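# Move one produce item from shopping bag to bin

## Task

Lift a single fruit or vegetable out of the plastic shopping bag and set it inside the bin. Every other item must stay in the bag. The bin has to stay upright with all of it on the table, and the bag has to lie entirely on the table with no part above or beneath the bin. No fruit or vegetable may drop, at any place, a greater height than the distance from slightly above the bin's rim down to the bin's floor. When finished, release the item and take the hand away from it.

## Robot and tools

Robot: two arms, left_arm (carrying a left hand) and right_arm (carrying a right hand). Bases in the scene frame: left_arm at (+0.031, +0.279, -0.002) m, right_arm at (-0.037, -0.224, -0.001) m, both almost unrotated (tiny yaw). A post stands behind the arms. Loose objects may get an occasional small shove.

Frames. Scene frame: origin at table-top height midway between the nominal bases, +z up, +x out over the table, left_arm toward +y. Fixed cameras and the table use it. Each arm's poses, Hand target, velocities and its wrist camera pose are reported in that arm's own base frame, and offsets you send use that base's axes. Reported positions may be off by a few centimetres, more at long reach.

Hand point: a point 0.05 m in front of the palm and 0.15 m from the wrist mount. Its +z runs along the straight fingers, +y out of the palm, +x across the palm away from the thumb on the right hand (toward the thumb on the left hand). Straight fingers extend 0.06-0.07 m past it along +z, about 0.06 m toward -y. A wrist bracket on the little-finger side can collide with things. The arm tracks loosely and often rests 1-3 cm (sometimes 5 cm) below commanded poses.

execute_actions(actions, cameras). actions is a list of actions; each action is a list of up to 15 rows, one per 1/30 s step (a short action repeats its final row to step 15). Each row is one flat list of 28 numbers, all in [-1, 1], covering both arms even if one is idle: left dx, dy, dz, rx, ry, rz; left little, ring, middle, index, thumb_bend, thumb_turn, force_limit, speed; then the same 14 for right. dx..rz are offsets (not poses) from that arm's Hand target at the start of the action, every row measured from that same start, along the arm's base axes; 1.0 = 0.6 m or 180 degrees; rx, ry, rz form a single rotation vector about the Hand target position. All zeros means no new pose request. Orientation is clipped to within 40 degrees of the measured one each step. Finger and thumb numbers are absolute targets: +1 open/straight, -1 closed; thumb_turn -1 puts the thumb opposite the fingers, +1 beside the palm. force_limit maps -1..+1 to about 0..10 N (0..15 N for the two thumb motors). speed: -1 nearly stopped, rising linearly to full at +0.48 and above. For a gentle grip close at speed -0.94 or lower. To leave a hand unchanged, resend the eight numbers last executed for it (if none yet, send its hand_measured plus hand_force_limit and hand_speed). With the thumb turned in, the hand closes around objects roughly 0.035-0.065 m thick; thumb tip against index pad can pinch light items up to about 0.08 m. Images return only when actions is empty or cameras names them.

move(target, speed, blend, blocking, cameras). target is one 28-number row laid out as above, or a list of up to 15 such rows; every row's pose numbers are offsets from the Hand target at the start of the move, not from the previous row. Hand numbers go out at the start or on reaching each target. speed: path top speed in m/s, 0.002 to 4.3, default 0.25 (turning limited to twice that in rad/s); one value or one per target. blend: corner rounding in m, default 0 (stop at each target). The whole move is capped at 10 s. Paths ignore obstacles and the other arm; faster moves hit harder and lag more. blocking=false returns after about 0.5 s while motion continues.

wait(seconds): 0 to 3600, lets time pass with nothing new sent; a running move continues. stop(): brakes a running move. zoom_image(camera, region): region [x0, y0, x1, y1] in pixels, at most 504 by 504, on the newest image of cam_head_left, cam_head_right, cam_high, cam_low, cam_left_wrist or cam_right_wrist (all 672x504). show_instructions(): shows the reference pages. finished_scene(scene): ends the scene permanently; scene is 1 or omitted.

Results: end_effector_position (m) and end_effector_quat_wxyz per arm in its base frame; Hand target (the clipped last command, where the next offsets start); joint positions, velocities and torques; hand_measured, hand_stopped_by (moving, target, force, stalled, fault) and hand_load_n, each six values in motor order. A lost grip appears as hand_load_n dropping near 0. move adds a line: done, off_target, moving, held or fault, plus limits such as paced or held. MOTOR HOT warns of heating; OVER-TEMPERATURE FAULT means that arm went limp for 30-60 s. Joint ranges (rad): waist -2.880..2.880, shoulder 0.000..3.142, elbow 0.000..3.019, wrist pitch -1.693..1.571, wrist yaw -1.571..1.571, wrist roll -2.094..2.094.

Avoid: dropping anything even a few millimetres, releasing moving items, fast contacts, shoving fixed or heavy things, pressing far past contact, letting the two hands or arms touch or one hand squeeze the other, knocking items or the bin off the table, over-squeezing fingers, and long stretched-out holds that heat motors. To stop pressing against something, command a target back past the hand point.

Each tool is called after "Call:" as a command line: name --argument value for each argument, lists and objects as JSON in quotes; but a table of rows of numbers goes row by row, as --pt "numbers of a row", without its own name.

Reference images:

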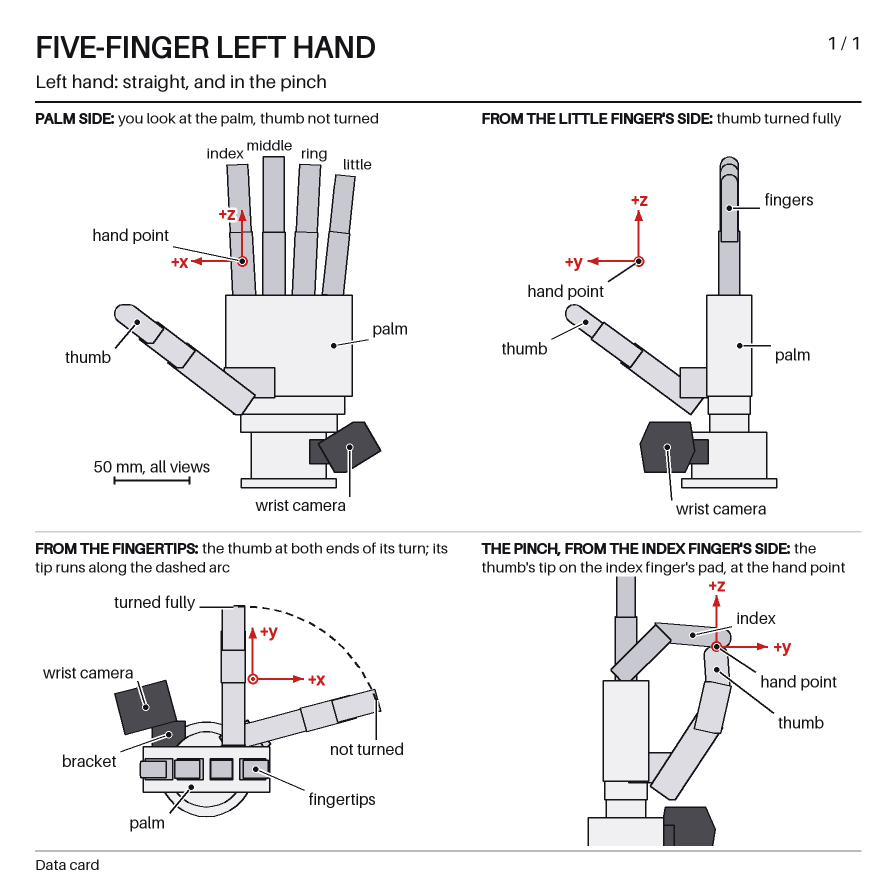

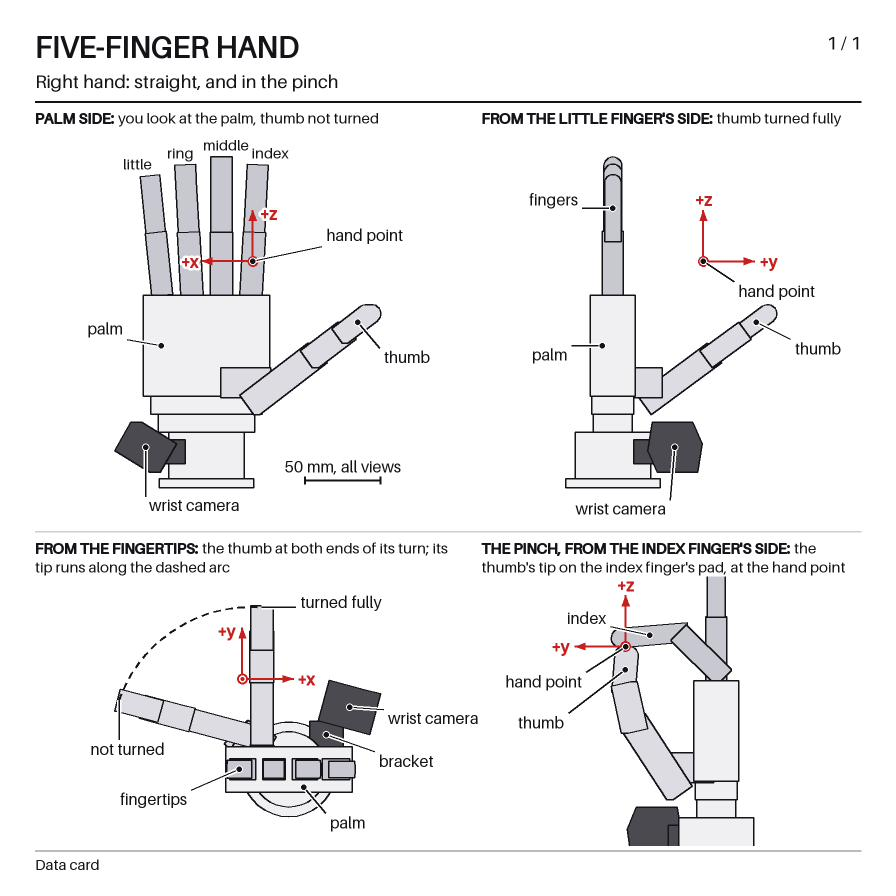

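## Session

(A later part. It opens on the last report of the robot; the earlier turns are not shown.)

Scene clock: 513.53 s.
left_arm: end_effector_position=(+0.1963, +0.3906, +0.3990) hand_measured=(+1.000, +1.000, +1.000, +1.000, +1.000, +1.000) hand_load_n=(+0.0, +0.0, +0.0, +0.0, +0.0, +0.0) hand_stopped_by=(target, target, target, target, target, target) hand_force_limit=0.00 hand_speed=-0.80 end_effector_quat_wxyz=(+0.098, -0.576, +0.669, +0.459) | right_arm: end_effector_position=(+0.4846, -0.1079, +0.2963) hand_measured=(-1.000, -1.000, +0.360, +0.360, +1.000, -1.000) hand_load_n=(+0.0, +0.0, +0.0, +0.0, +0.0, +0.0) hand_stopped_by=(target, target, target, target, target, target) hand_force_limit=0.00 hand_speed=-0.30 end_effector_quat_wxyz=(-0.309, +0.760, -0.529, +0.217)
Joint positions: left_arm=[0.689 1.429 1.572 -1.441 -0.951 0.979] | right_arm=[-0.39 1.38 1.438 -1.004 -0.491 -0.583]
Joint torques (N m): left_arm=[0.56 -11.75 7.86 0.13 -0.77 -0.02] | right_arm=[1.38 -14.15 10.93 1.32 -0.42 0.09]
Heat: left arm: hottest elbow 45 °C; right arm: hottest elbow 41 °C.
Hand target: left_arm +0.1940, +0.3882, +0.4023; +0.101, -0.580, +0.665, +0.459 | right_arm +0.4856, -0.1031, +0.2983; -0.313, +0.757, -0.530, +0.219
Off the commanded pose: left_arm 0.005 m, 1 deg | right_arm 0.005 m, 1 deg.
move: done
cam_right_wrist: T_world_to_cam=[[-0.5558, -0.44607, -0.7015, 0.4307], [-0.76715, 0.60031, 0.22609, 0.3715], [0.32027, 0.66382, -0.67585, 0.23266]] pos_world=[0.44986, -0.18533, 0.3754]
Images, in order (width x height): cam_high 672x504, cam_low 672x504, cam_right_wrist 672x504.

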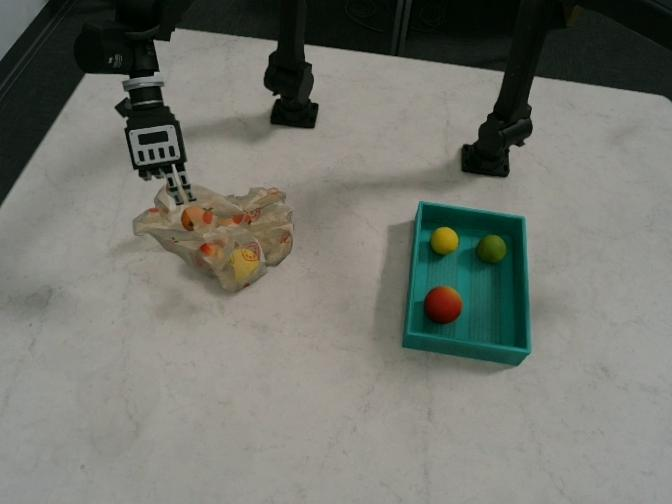

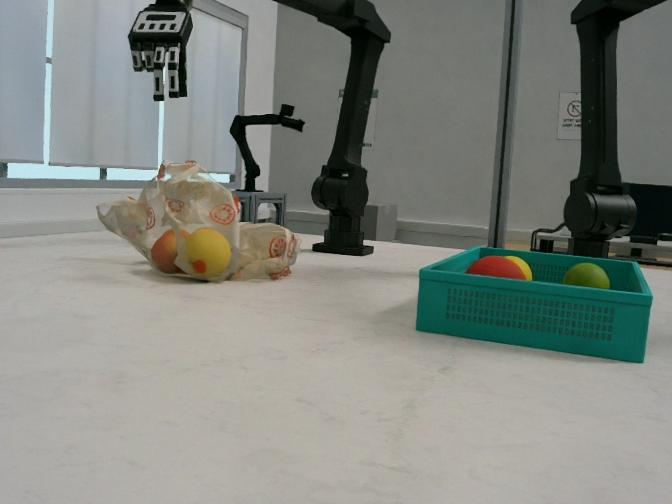

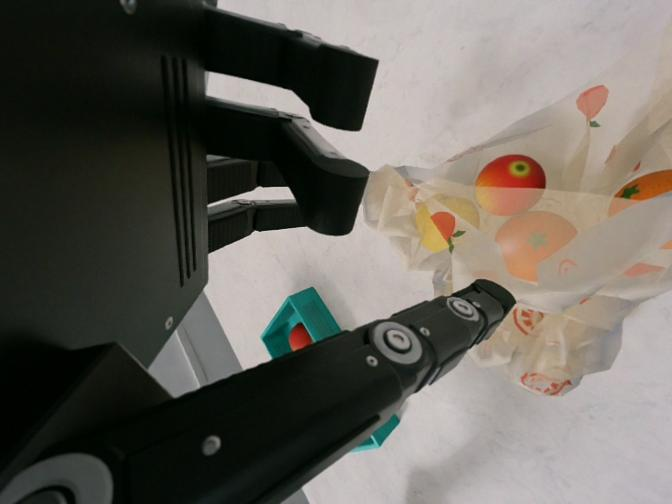

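Call:
move --pt "0 0 0 0 0 0 1 1 1 1 1 1 0 -0.8 0.014 -0.152 -0.164 0 0 0.044 -1 -1 0.2 0.2 0.5 -1 0 -0.3" --pt "0 0 0 0 0 0 1 1 1 1 1 1 0 -0.8 0.014 -0.152 -0.28 0 0 0.044 -1 -1 0.2 0.2 0.5 -1 0 -0.3" --speed 0.15 --blend '[0.02,0]' --cameras '["cam_right_wrist", "cam_high", "cam_low"]'

Call:
zoom_image --camera "cam_right_wrist" --region '[250, 60, 672, 504]'

Call:
zoom_image --camera "cam_low" --region '[80, 100, 330, 300]'

Scene clock: 732.50 s.
left_arm: end_effector_position=(+0.1963, +0.3906, +0.3990) hand_measured=(+1.000, +1.000, +1.000, +1.000, +1.000, +1.000) hand_load_n=(+0.0, +0.0, +0.0, +0.0, +0.0, +0.0) hand_stopped_by=(target, target, target, target, target, target) hand_force_limit=0.00 hand_speed=-0.80 end_effector_quat_wxyz=(+0.098, -0.576, +0.669, +0.459) | right_arm: end_effector_position=(+0.4924, -0.1902, +0.1378) hand_measured=(-1.000, -1.000, +0.200, +0.200, +0.500, -1.000) hand_load_n=(+0.0, +0.0, +0.0, +0.0, +0.0, +0.0) hand_stopped_by=(target, target, target, target, target, target) hand_force_limit=0.00 hand_speed=-0.30 end_effector_quat_wxyz=(-0.329, +0.789, -0.481, +0.196)
Joint positions: left_arm=[0.689 1.429 1.572 -1.441 -0.951 0.979] | right_arm=[-0.554 1.605 1.277 -0.774 -0.656 -0.868]
Joint torques (N m): left_arm=[0.62 -12.1 8.02 0.23 -0.82 -0.05] | right_arm=[0.56 -14.56 10.59 0.95 -0.56 -0.24]
Heat: left arm: hottest elbow 45 °C; right arm: hottest elbow 43 °C.
Hand target: left_arm +0.1940, +0.3882, +0.4023; +0.101, -0.580, +0.665, +0.459 | right_arm +0.4940, -0.1944, +0.1301; -0.328, +0.792, -0.477, +0.197
Off the commanded pose: left_arm 0.005 m, 1 deg | right_arm 0.009 m, 1 deg.
move: done
cam_right_wrist: T_world_to_cam=[[-0.49134, -0.50199, -0.71175, 0.24616], [-0.83776, 0.49589, 0.22858, 0.47735], [0.2382, 0.70859, -0.6642, 0.22493]] pos_world=[0.46728, -0.27253, 0.21549]
Images, in order (width x height): cam_high 672x504, cam_low 672x504, cam_right_wrist 672x504.

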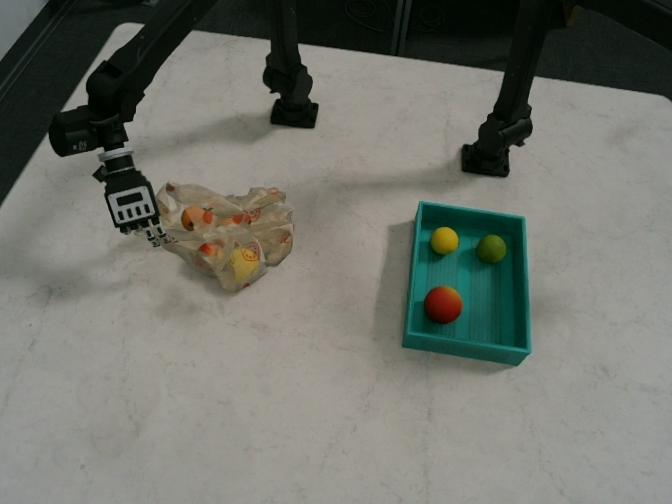

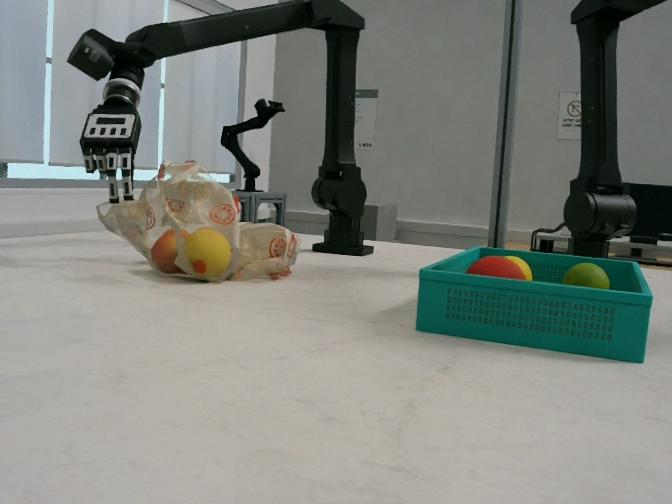

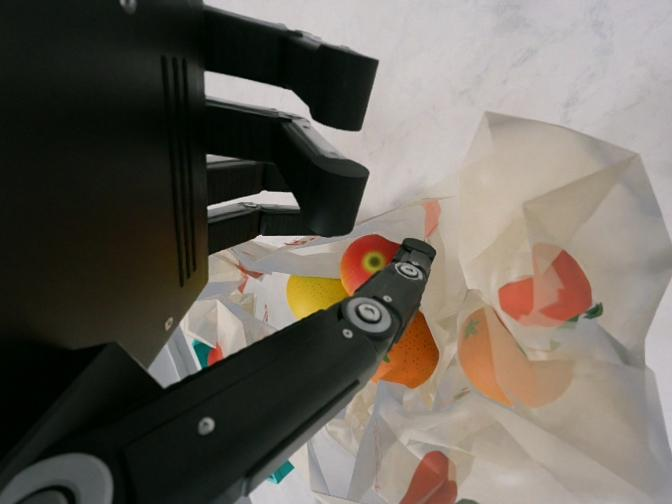

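Scaled by 1.135 from the camera's image (finer frame: 960x720).

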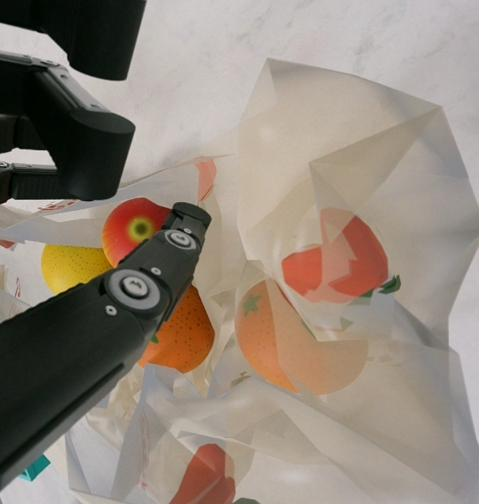

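Scaled by 2.016 from the camera's image (finer frame: 960x720).

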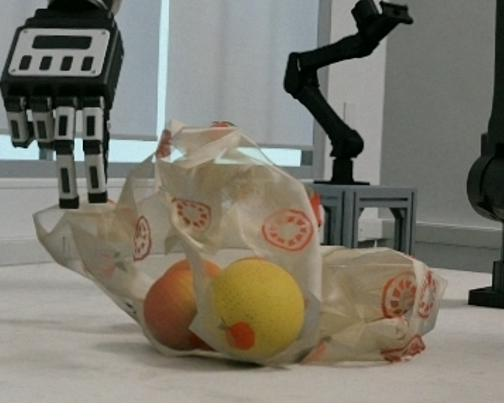

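Call:
move --target '[0,0,0,0,0,0,1,1,1,1,1,1,0,-0.8, -0.0033,0.155,-0.03,0,0,0,-1,-1,0.2,0.2,0.5,-1,0,-0.3]' --speed 0.08 --cameras '["cam_right_wrist", "cam_high", "cam_low", "cam_head_right"]'

Call:
zoom_image --camera "cam_right_wrist" --region '[200, 60, 672, 504]'

Call:
zoom_image --camera "cam_low" --region '[80, 100, 330, 300]'

Call:
zoom_image --camera "cam_high" --region '[90, 140, 310, 310]'

Scene clock: 768.53 s.
left_arm: end_effector_position=(+0.1963, +0.3906, +0.3990) hand_measured=(+1.000, +1.000, +1.000, +1.000, +1.000, +1.000) hand_load_n=(+0.0, +0.0, +0.0, +0.0, +0.0, +0.0) hand_stopped_by=(target, target, target, target, target, target) hand_force_limit=0.00 hand_speed=-0.80 end_effector_quat_wxyz=(+0.098, -0.576, +0.669, +0.459) | right_arm: end_effector_position=(+0.4920, -0.1048, +0.1112) hand_measured=(-1.000, -1.000, +0.200, +0.200, +0.500, -1.000) hand_load_n=(+0.0, +0.0, +0.0, +0.0, +0.0, +0.5) hand_stopped_by=(target, target, target, target, target, target) hand_force_limit=0.00 hand_speed=-0.30 end_effector_quat_wxyz=(-0.326, +0.795, -0.473, +0.196)
Joint positions: left_arm=[0.689 1.429 1.572 -1.441 -0.951 0.979] | right_arm=[-0.393 1.524 1.099 -0.587 -0.577 -0.72]
Joint torques (N m): left_arm=[0.56 -11.28 8.03 0.2 -0.81 -0.01] | right_arm=[1.26 -15.33 9.78 1.18 -0.31 0.06]
Heat: left arm: hottest elbow 45 °C; right arm: hottest elbow 44 °C.
Hand target: left_arm +0.1940, +0.3882, +0.4023; +0.101, -0.580, +0.665, +0.459 | right_arm +0.4920, -0.1013, +0.1122; -0.328, +0.792, -0.477, +0.197
Off the commanded pose: left_arm 0.005 m, 1 deg | right_arm 0.004 m, 1 deg.
move: done
cam_right_wrist: T_world_to_cam=[[-0.48308, -0.51795, -0.70595, 0.26354], [-0.846, 0.48391, 0.22387, 0.44412], [0.22566, 0.70538, -0.67195, 0.15355]] pos_world=[0.46839, -0.18673, 0.1898]
Images, in order (width x height): cam_head_right 672x504, cam_high 672x504, cam_low 672x504, cam_right_wrist 672x504.

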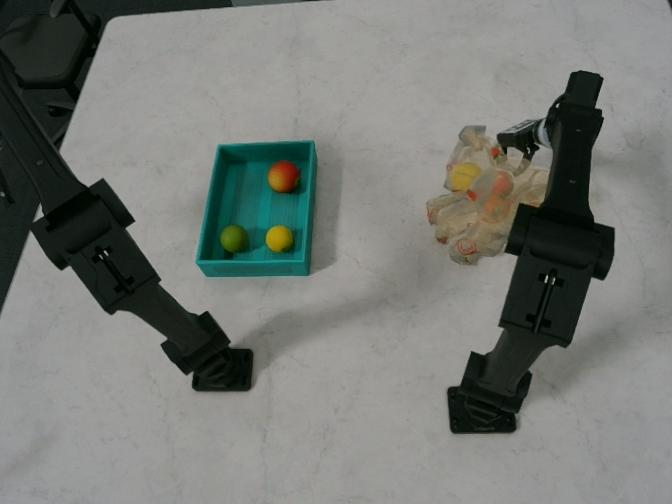

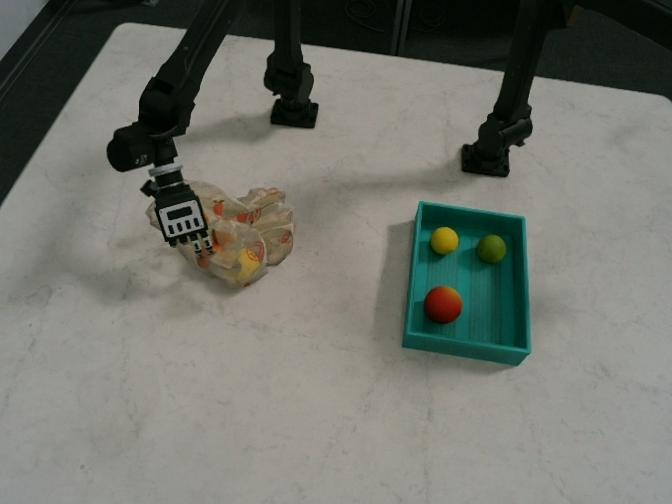

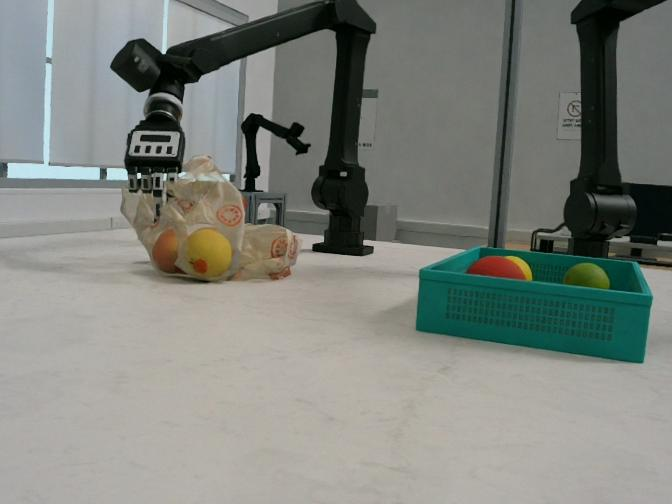

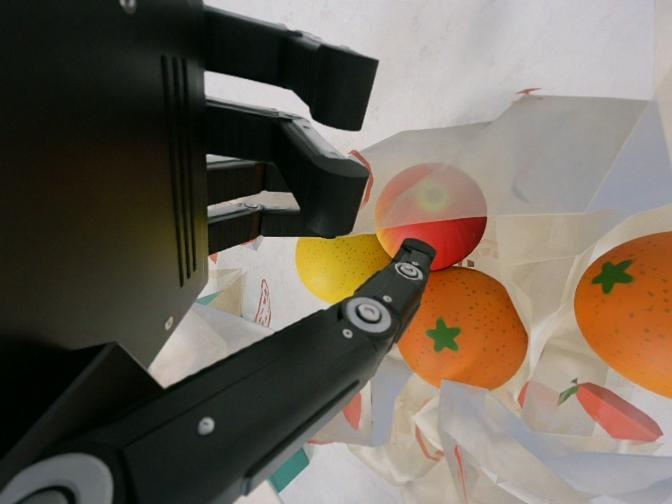

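Scaled by 1.068 from the camera's image (finer frame: 960x720).

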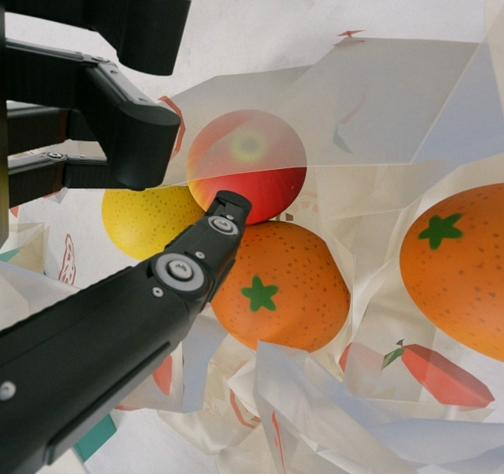

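Scaled by 2.016 from the camera's image (finer frame: 960x720).

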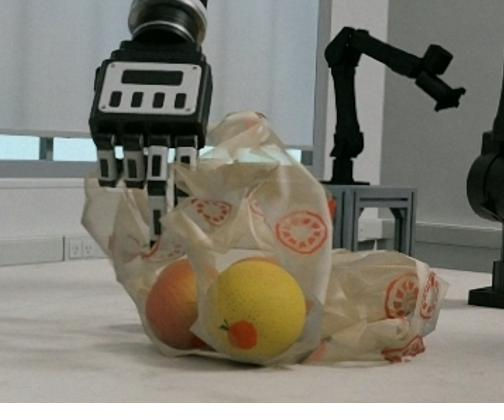

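Scaled by 2.291 from the camera's image (finer frame: 960x720).

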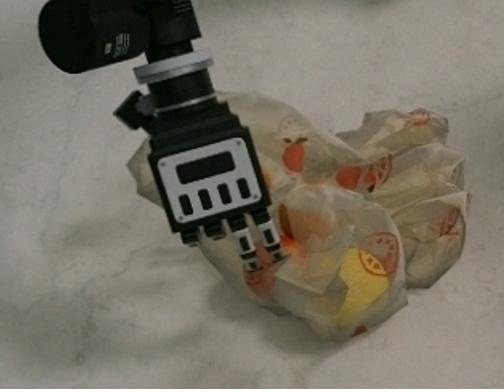

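Call:
move --pt "0 0 0 0 0 0 1 1 1 1 1 1 0 -0.8 -0.01 -0.07 0.03 0 0 0 -1 -1 0.2 0.2 0.5 -1 0 -0.3" --pt "0 0 0 0 0 0 1 1 1 1 1 1 0 -0.8 -0.05 -0.12 0.17 0 0 0 -1 -1 0.2 0.2 0.5 -1 0 -0.3" --speed 0.1 --blend '[0.02,0]' --cameras '["cam_right_wrist", "cam_high", "cam_low"]'

Call:
zoom_image --camera "cam_right_wrist" --region '[250, 60, 672, 504]'

Call:
zoom_image --camera "cam_low" --region '[80, 100, 330, 300]'

Call:
zoom_image --camera "cam_high" --region '[90, 140, 310, 310]'

Scene clock: 795.33 s.
left_arm: end_effector_position=(+0.1963, +0.3906, +0.3990) hand_measured=(+1.000, +1.000, +1.000, +1.000, +1.000, +1.000) hand_load_n=(+0.0, +0.0, +0.0, +0.0, +0.0, +0.0) hand_stopped_by=(target, target, target, target, target, target) hand_force_limit=0.00 hand_speed=-0.80 end_effector_quat_wxyz=(+0.098, -0.576, +0.669, +0.459) | right_arm: end_effector_position=(+0.4549, -0.1643, +0.1980) hand_measured=(-1.000, -1.000, +0.200, +0.200, +0.500, -1.000) hand_load_n=(+0.0, +0.0, +0.0, +0.0, +0.0, +0.0) hand_stopped_by=(target, target, target, target, target, target) hand_force_limit=0.00 hand_speed=-0.30 end_effector_quat_wxyz=(-0.329, +0.789, -0.487, +0.179)
Joint positions: left_arm=[0.689 1.429 1.572 -1.441 -0.951 0.979] | right_arm=[-0.549 1.472 1.291 -0.956 -0.655 -0.865]
Joint torques (N m): left_arm=[0.62 -11.69 7.99 -0.01 -0.81 -0.01] | right_arm=[0.32 -14.56 14.04 0.35 -0.57 -0.24]
Heat: left arm: hottest elbow 45 °C; right arm: hottest elbow 43 °C.
Hand target: left_arm +0.1940, +0.3882, +0.4023; +0.101, -0.580, +0.665, +0.459 | right_arm +0.4620, -0.1733, +0.2140; -0.328, +0.792, -0.477, +0.197
Off the commanded pose: left_arm 0.005 m, 1 deg | right_arm 0.020 m, 2 deg.
move: off_target (right_arm)
cam_right_wrist: T_world_to_cam=[[-0.51221, -0.48981, -0.7055, 0.29378], [-0.8312, 0.48949, 0.26364, 0.40841], [0.2162, 0.72145, -0.65785, 0.26641]] pos_world=[0.43235, -0.24821, 0.27485]
Images, in order (width x height): cam_high 672x504, cam_low 672x504, cam_right_wrist 672x504.

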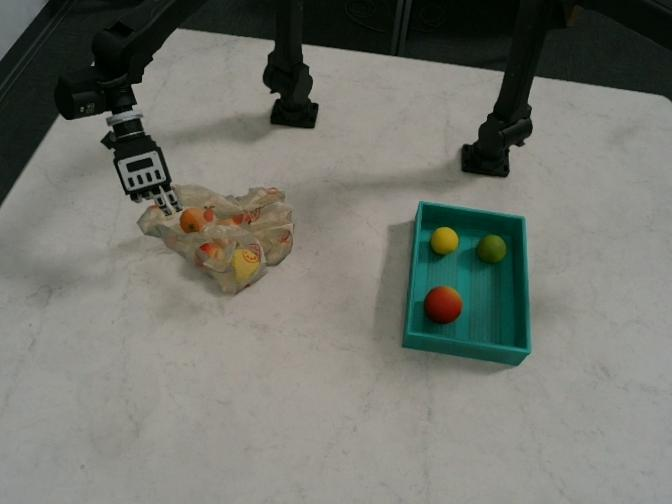

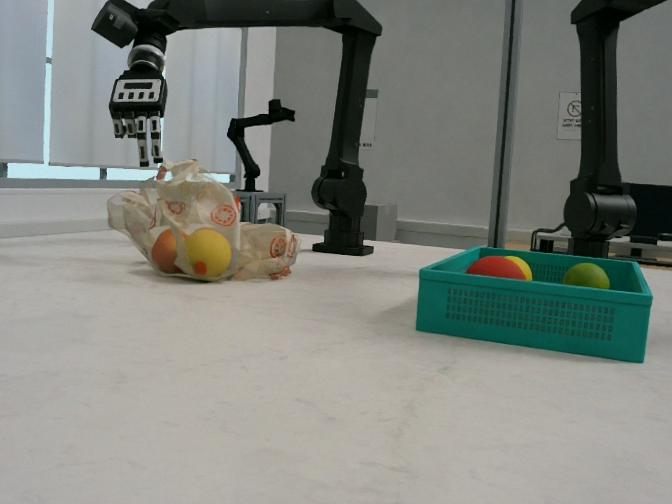

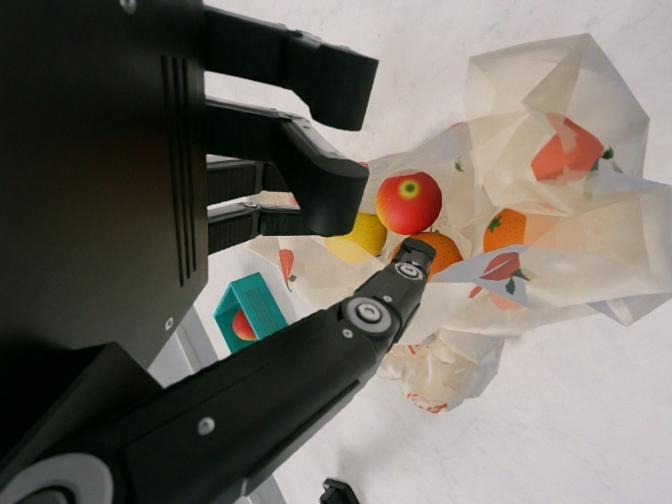

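Scaled by 1.135 from the camera's image (finer frame: 960x720).

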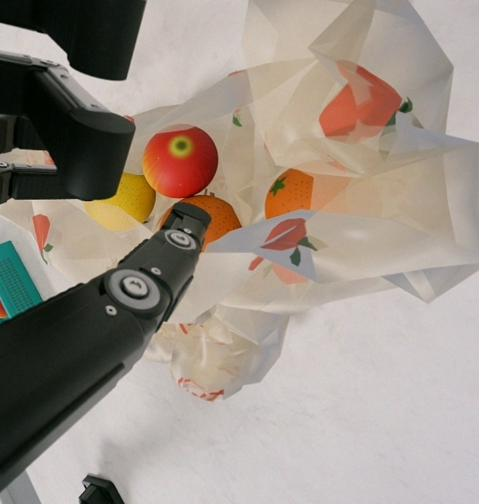

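Scaled by 2.016 from the camera's image (finer frame: 960x720).

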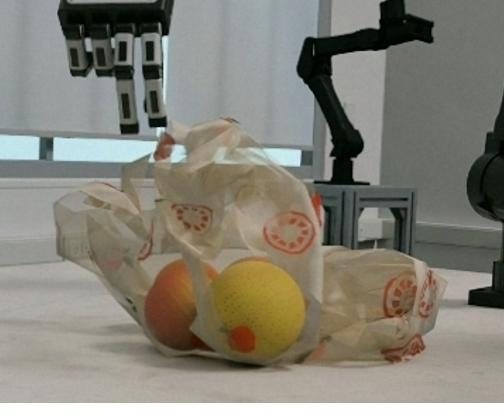

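Scaled by 2.291 from the camera's image (finer frame: 960x720).

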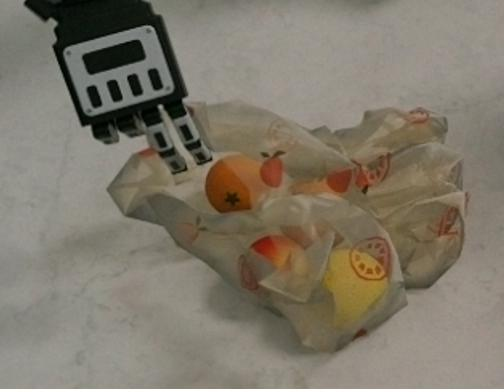

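Call:
move --target '[0,0,0,0,0,0,1,1,1,1,1,1,0,-0.8, 0.0167,0.017,-0.14,0,0,0,-1,-1,0.0,0.0,0.4,-1,0,-0.3]' --speed 0.1 --cameras '["cam_right_wrist", "cam_high", "cam_low"]'

Call:
zoom_image --camera "cam_right_wrist" --region '[250, 30, 672, 504]'

Call:
zoom_image --camera "cam_low" --region '[80, 100, 330, 300]'

Scene clock: 913.57 s.
left_arm: end_effector_position=(+0.1963, +0.3906, +0.3990) hand_measured=(+1.000, +1.000, +1.000, +1.000, +1.000, +1.000) hand_load_n=(+0.0, +0.0, +0.0, +0.0, +0.0, +0.0) hand_stopped_by=(target, target, target, target, target, target) hand_force_limit=0.00 hand_speed=-0.80 end_effector_quat_wxyz=(+0.098, -0.576, +0.669, +0.459) | right_arm: end_effector_position=(+0.4693, -0.1666, +0.1386) hand_measured=(-1.000, -1.000, +0.000, +0.000, +0.400, -1.000) hand_load_n=(+0.0, +0.0, +0.0, +0.0, +0.0, +0.0) hand_stopped_by=(target, target, target, target, target, target) hand_force_limit=0.00 hand_speed=-0.30 end_effector_quat_wxyz=(-0.327, +0.793, -0.471, +0.205)
Joint positions: left_arm=[0.689 1.429 1.572 -1.441 -0.951 0.979] | right_arm=[-0.535 1.514 1.17 -0.733 -0.647 -0.866]
Joint torques (N m): left_arm=[0.62 -11.63 8.02 0.1 -0.82 -0.04] | right_arm=[1.49 -13.16 10.45 1.11 -0.34 0.12]
Heat: left arm: hottest elbow 45 °C; right arm: hottest elbow 46 °C.
Hand target: left_arm +0.1940, +0.3882, +0.4023; +0.101, -0.580, +0.665, +0.459 | right_arm +0.4720, -0.1631, +0.1302; -0.328, +0.792, -0.477, +0.197
Off the commanded pose: left_arm 0.005 m, 1 deg | right_arm 0.010 m, 1 deg.
move: done
cam_right_wrist: T_world_to_cam=[[-0.47349, -0.52095, -0.71022, 0.23553], [-0.84756, 0.48889, 0.20645, 0.4526], [0.23967, 0.69971, -0.67302, 0.21333]] pos_world=[0.444, -0.24784, 0.21741]
Images, in order (width x height): cam_high 672x504, cam_low 672x504, cam_right_wrist 672x504.

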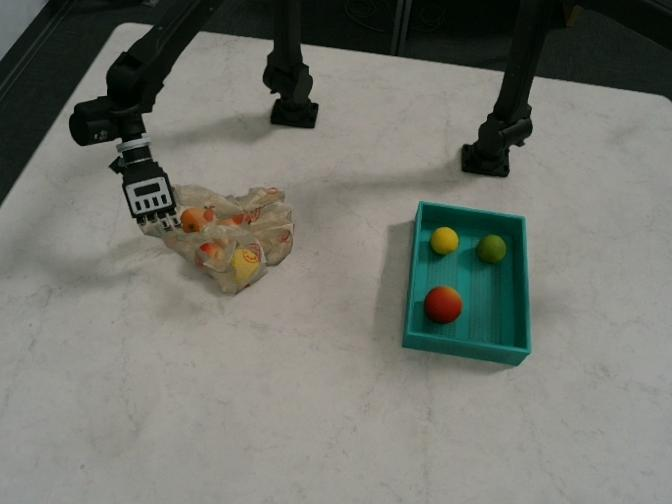

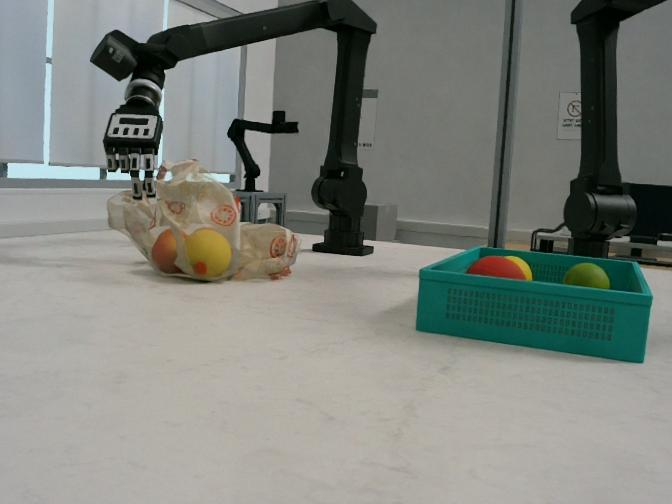

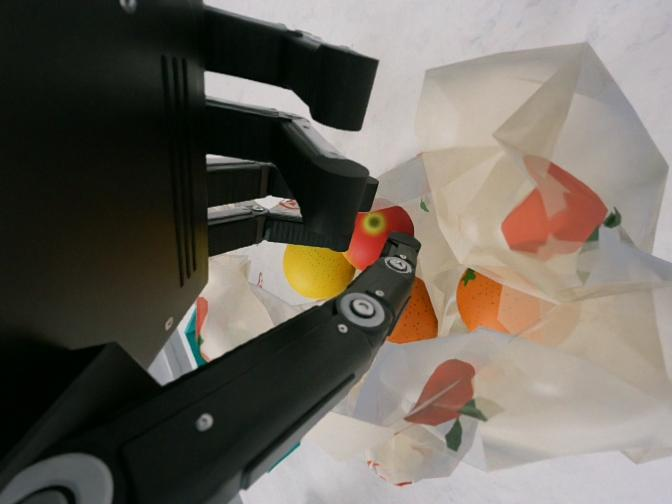

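Scaled by 1.063 from the camera's image (finer frame: 960x720).

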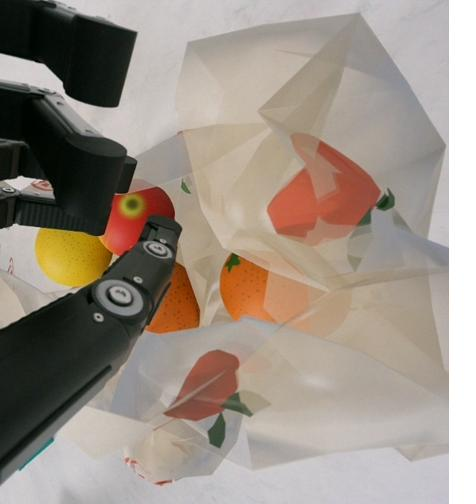

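Scaled by 2.016 from the camera's image (finer frame: 960x720).

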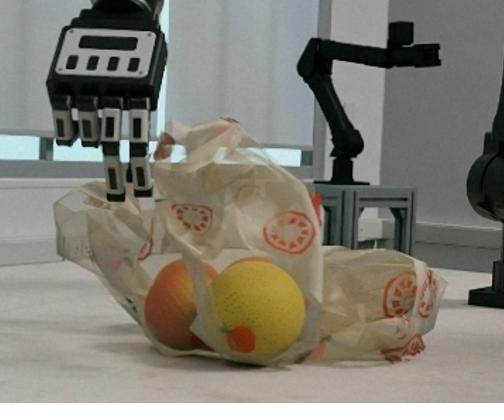

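Call:
move --pt "0 0 0 0 0 0 1 1 1 1 1 1 0 -0.8 -0.0133 0 -0.01 0 0 0 -1 -1 0.0 0.0 0.4 -1 0 -0.3" --pt "0 0 0 0 0 0 1 1 1 1 1 1 0 -0.8 -0.0133 0 -0.083 0 0 0 -1 -1 0.0 0.0 0.4 -1 0 -0.3" --speed 0.08 --cameras '["cam_right_wrist", "cam_high", "cam_low"]'

Call:
zoom_image --camera "cam_right_wrist" --region '[250, 30, 672, 504]'

Call:
zoom_image --camera "cam_low" --region '[80, 100, 330, 300]'

Call:
zoom_image --camera "cam_high" --region '[90, 140, 310, 310]'

Scene clock: 928.97 s.
left_arm: end_effector_position=(+0.1963, +0.3906, +0.3990) hand_measured=(+1.000, +1.000, +1.000, +1.000, +1.000, +1.000) hand_load_n=(+0.0, +0.0, +0.0, +0.0, +0.0, -0.5) hand_stopped_by=(target, target, target, target, target, target) hand_force_limit=0.00 hand_speed=-0.80 end_effector_quat_wxyz=(+0.098, -0.576, +0.669, +0.459) | right_arm: end_effector_position=(+0.4648, -0.1639, +0.0915) hand_measured=(-1.000, -1.000, +0.000, +0.000, +0.400, -1.000) hand_load_n=(+0.0, +0.0, -0.5, +0.0, +0.0, +0.0) hand_stopped_by=(target, target, target, target, target, target) hand_force_limit=0.00 hand_speed=-0.30 end_effector_quat_wxyz=(-0.327, +0.793, -0.471, +0.206)
Joint positions: left_arm=[0.689 1.429 1.572 -1.441 -0.951 0.979] | right_arm=[-0.535 1.55 1.077 -0.602 -0.647 -0.866]
Joint torques (N m): left_arm=[0.73 -11.69 7.9 0.13 -0.83 -0.07] | right_arm=[0.85 -12.92 9.66 1.06 -0.5 0.02]
Heat: left arm: hottest elbow 45 °C; right arm: hottest elbow 47 °C.
Hand target: left_arm +0.1940, +0.3882, +0.4023; +0.101, -0.580, +0.665, +0.459 | right_arm +0.4640, -0.1631, +0.0803; -0.328, +0.792, -0.477, +0.197
Off the commanded pose: left_arm 0.005 m, 1 deg | right_arm 0.011 m, 1 deg.
move: off_target (right_arm)
cam_right_wrist: T_world_to_cam=[[-0.47206, -0.52185, -0.71051, 0.20046], [-0.848, 0.4891, 0.20417, 0.45765], [0.24096, 0.69889, -0.67341, 0.18016]] pos_world=[0.4393, -0.24514, 0.17032]
Images, in order (width x height): cam_high 672x504, cam_low 672x504, cam_right_wrist 672x504.

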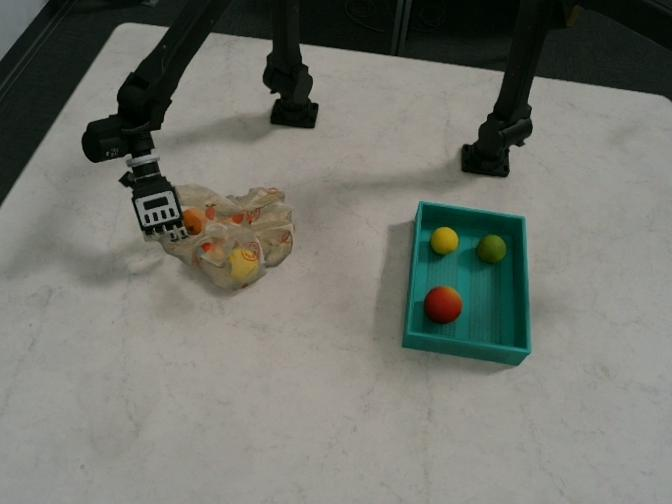

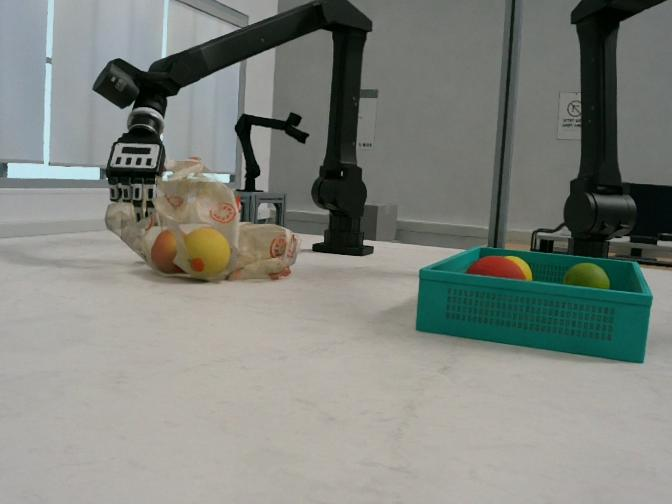

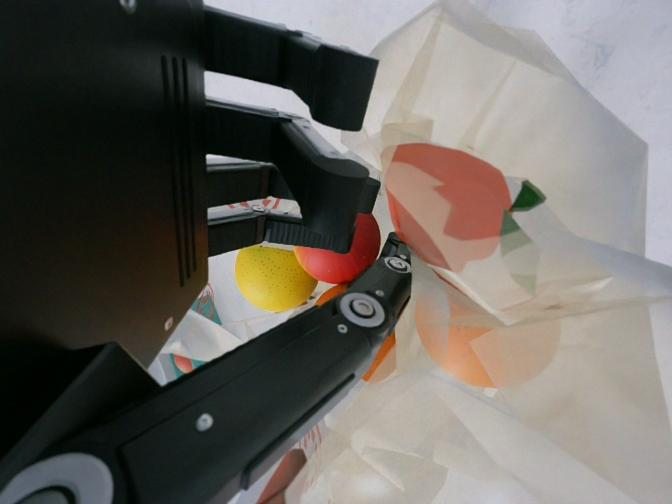

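Scaled by 1.063 from the camera's image (finer frame: 960x720).

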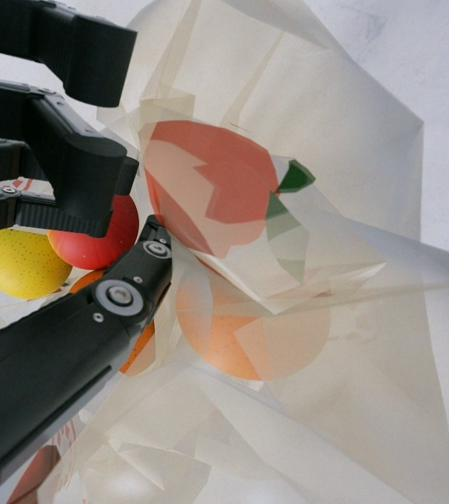

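Scaled by 2.016 from the camera's image (finer frame: 960x720).

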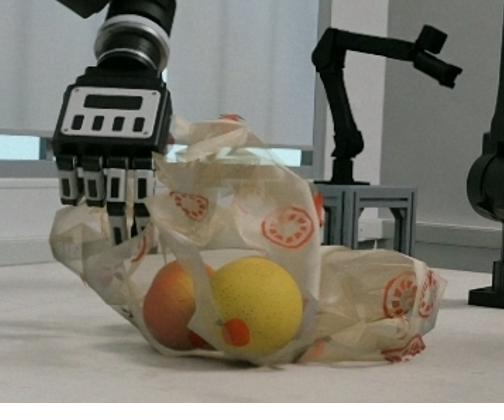

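Scaled by 2.291 from the camera's image (finer frame: 960x720).

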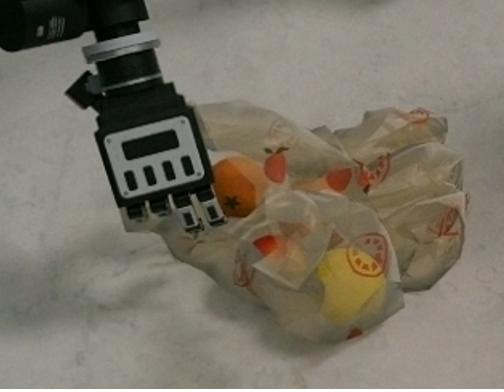

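Call:
zoom_image --camera "cam_high" --region '[130, 190, 230, 265]'

Call:
zoom_image --camera "cam_low" --region '[95, 160, 195, 260]'

Call:
zoom_image --camera "cam_right_wrist" --region '[300, 130, 500, 330]'

Scaled by 5.040 from the camera's image (finer frame: 960x720).

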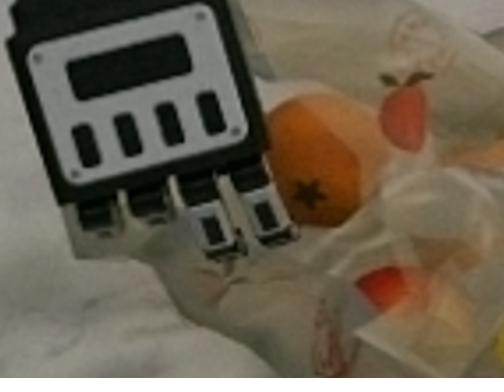

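Scaled by 5.040 from the camera's image (finer frame: 960x720).

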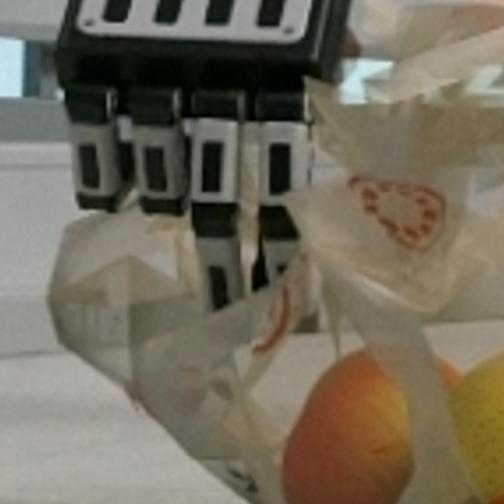

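Scaled by 2.520 from the camera's image (finer frame: 960x720).

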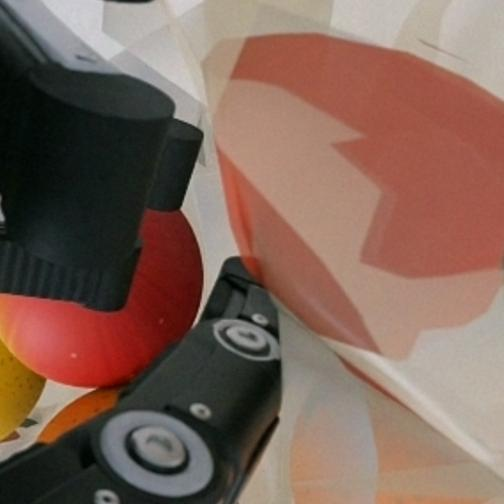

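Call:
move --target '[0,0,0,0,0,0,1,1,1,1,1,1,0,-0.8, 0.04,0.104,0.007,0,0,0,-1,-1,0.0,0.0,0.4,-1,0,-0.3]' --speed 0.06 --cameras '["cam_right_wrist", "cam_high", "cam_low"]'

Call:
zoom_image --camera "cam_high" --region '[130, 180, 250, 290]'

Call:
zoom_image --camera "cam_low" --region '[95, 120, 265, 290]'

Call:
zoom_image --camera "cam_right_wrist" --region '[200, 50, 560, 410]'

Scene clock: 1016.43 s.
left_arm: end_effector_position=(+0.1963, +0.3906, +0.3990) hand_measured=(+1.000, +1.000, +1.000, +1.000, +1.000, +1.000) hand_load_n=(+0.0, +0.0, +0.0, +0.0, +0.0, +0.0) hand_stopped_by=(target, target, target, target, target, target) hand_force_limit=0.00 hand_speed=-0.80 end_effector_quat_wxyz=(+0.098, -0.576, +0.669, +0.459) | right_arm: end_effector_position=(+0.4892, -0.1056, +0.0853) hand_measured=(-1.000, -1.000, +0.000, +0.000, +0.400, -1.000) hand_load_n=(+0.0, +0.0, -0.5, +0.0, +0.0, +0.0) hand_stopped_by=(target, target, target, target, target, target) hand_force_limit=0.00 hand_speed=-0.30 end_effector_quat_wxyz=(-0.326, +0.794, -0.472, +0.198)
Joint positions: left_arm=[0.689 1.429 1.572 -1.441 -0.951 0.979] | right_arm=[-0.397 1.547 1.049 -0.51 -0.578 -0.723]
Joint torques (N m): left_arm=[0.97 -11.22 7.97 0.08 -0.8 -0.05] | right_arm=[1.38 -15.27 9.24 1.14 -0.31 0.14]
Heat: left arm: hottest elbow 45 °C; right arm: hottest elbow 42 °C.
Hand target: left_arm +0.1940, +0.3882, +0.4023; +0.101, -0.580, +0.665, +0.459 | right_arm +0.4881, -0.1007, +0.0846; -0.328, +0.792, -0.477, +0.197
Off the commanded pose: left_arm 0.005 m, 1 deg | right_arm 0.005 m, 1 deg.
move: done
cam_right_wrist: T_world_to_cam=[[-0.48043, -0.51894, -0.70703, 0.24218], [-0.8464, 0.48555, 0.21875, 0.44874], [0.22978, 0.70352, -0.6725, 0.13522]] pos_world=[0.46509, -0.18733, 0.164]
Images, in order (width x height): cam_high 672x504, cam_low 672x504, cam_right_wrist 672x504.

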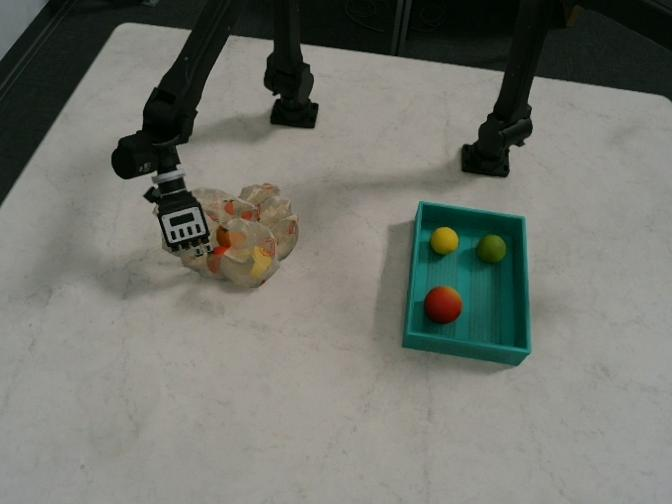

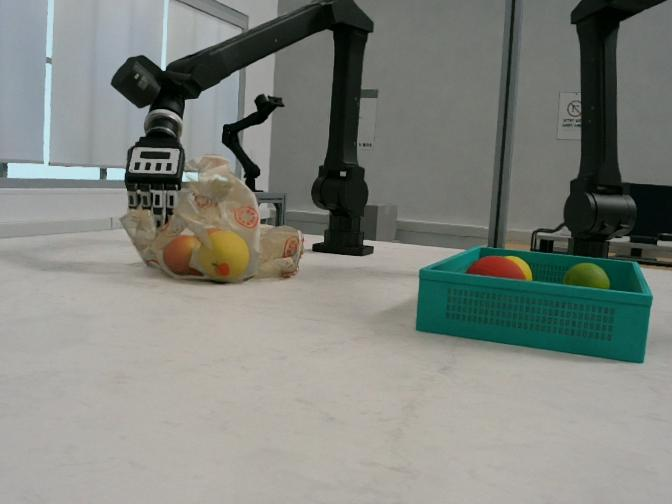

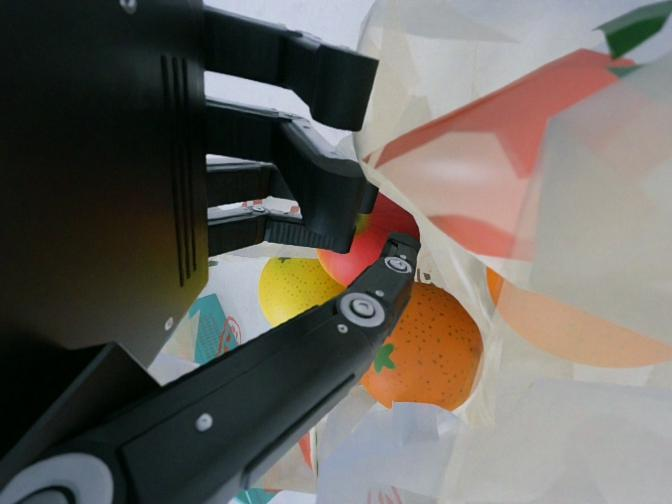

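Scaled by 4.200 from the camera's image (finer frame: 960x720).

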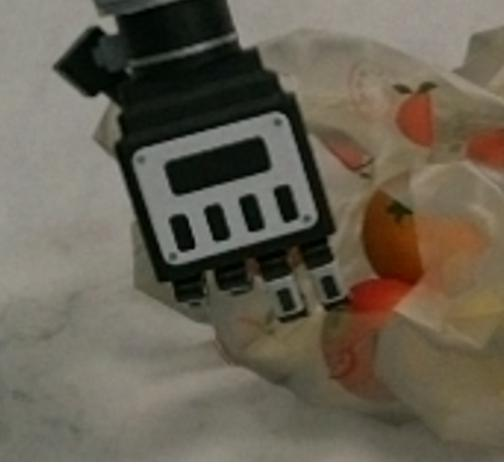

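Scaled by 2.965 from the camera's image (finer frame: 960x720).

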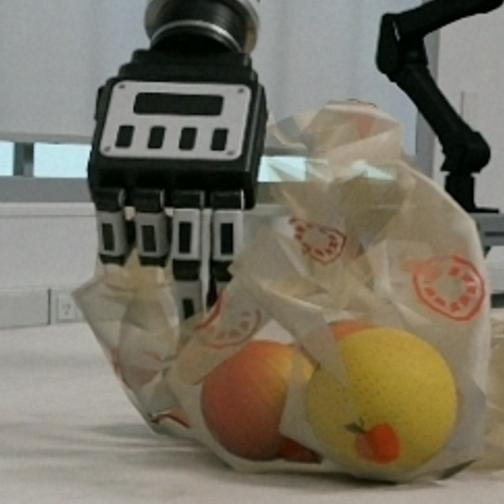

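Scaled by 1.400 from the camera's image (finer frame: 960x720).

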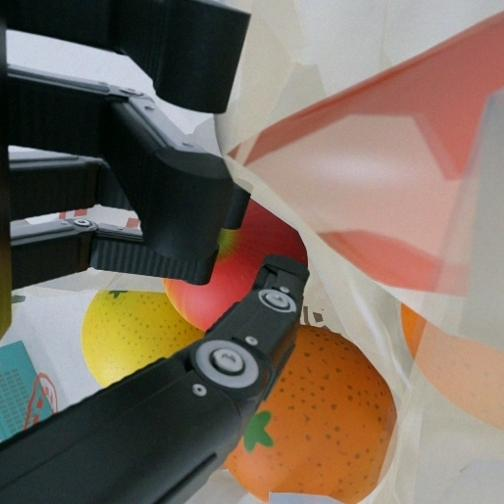

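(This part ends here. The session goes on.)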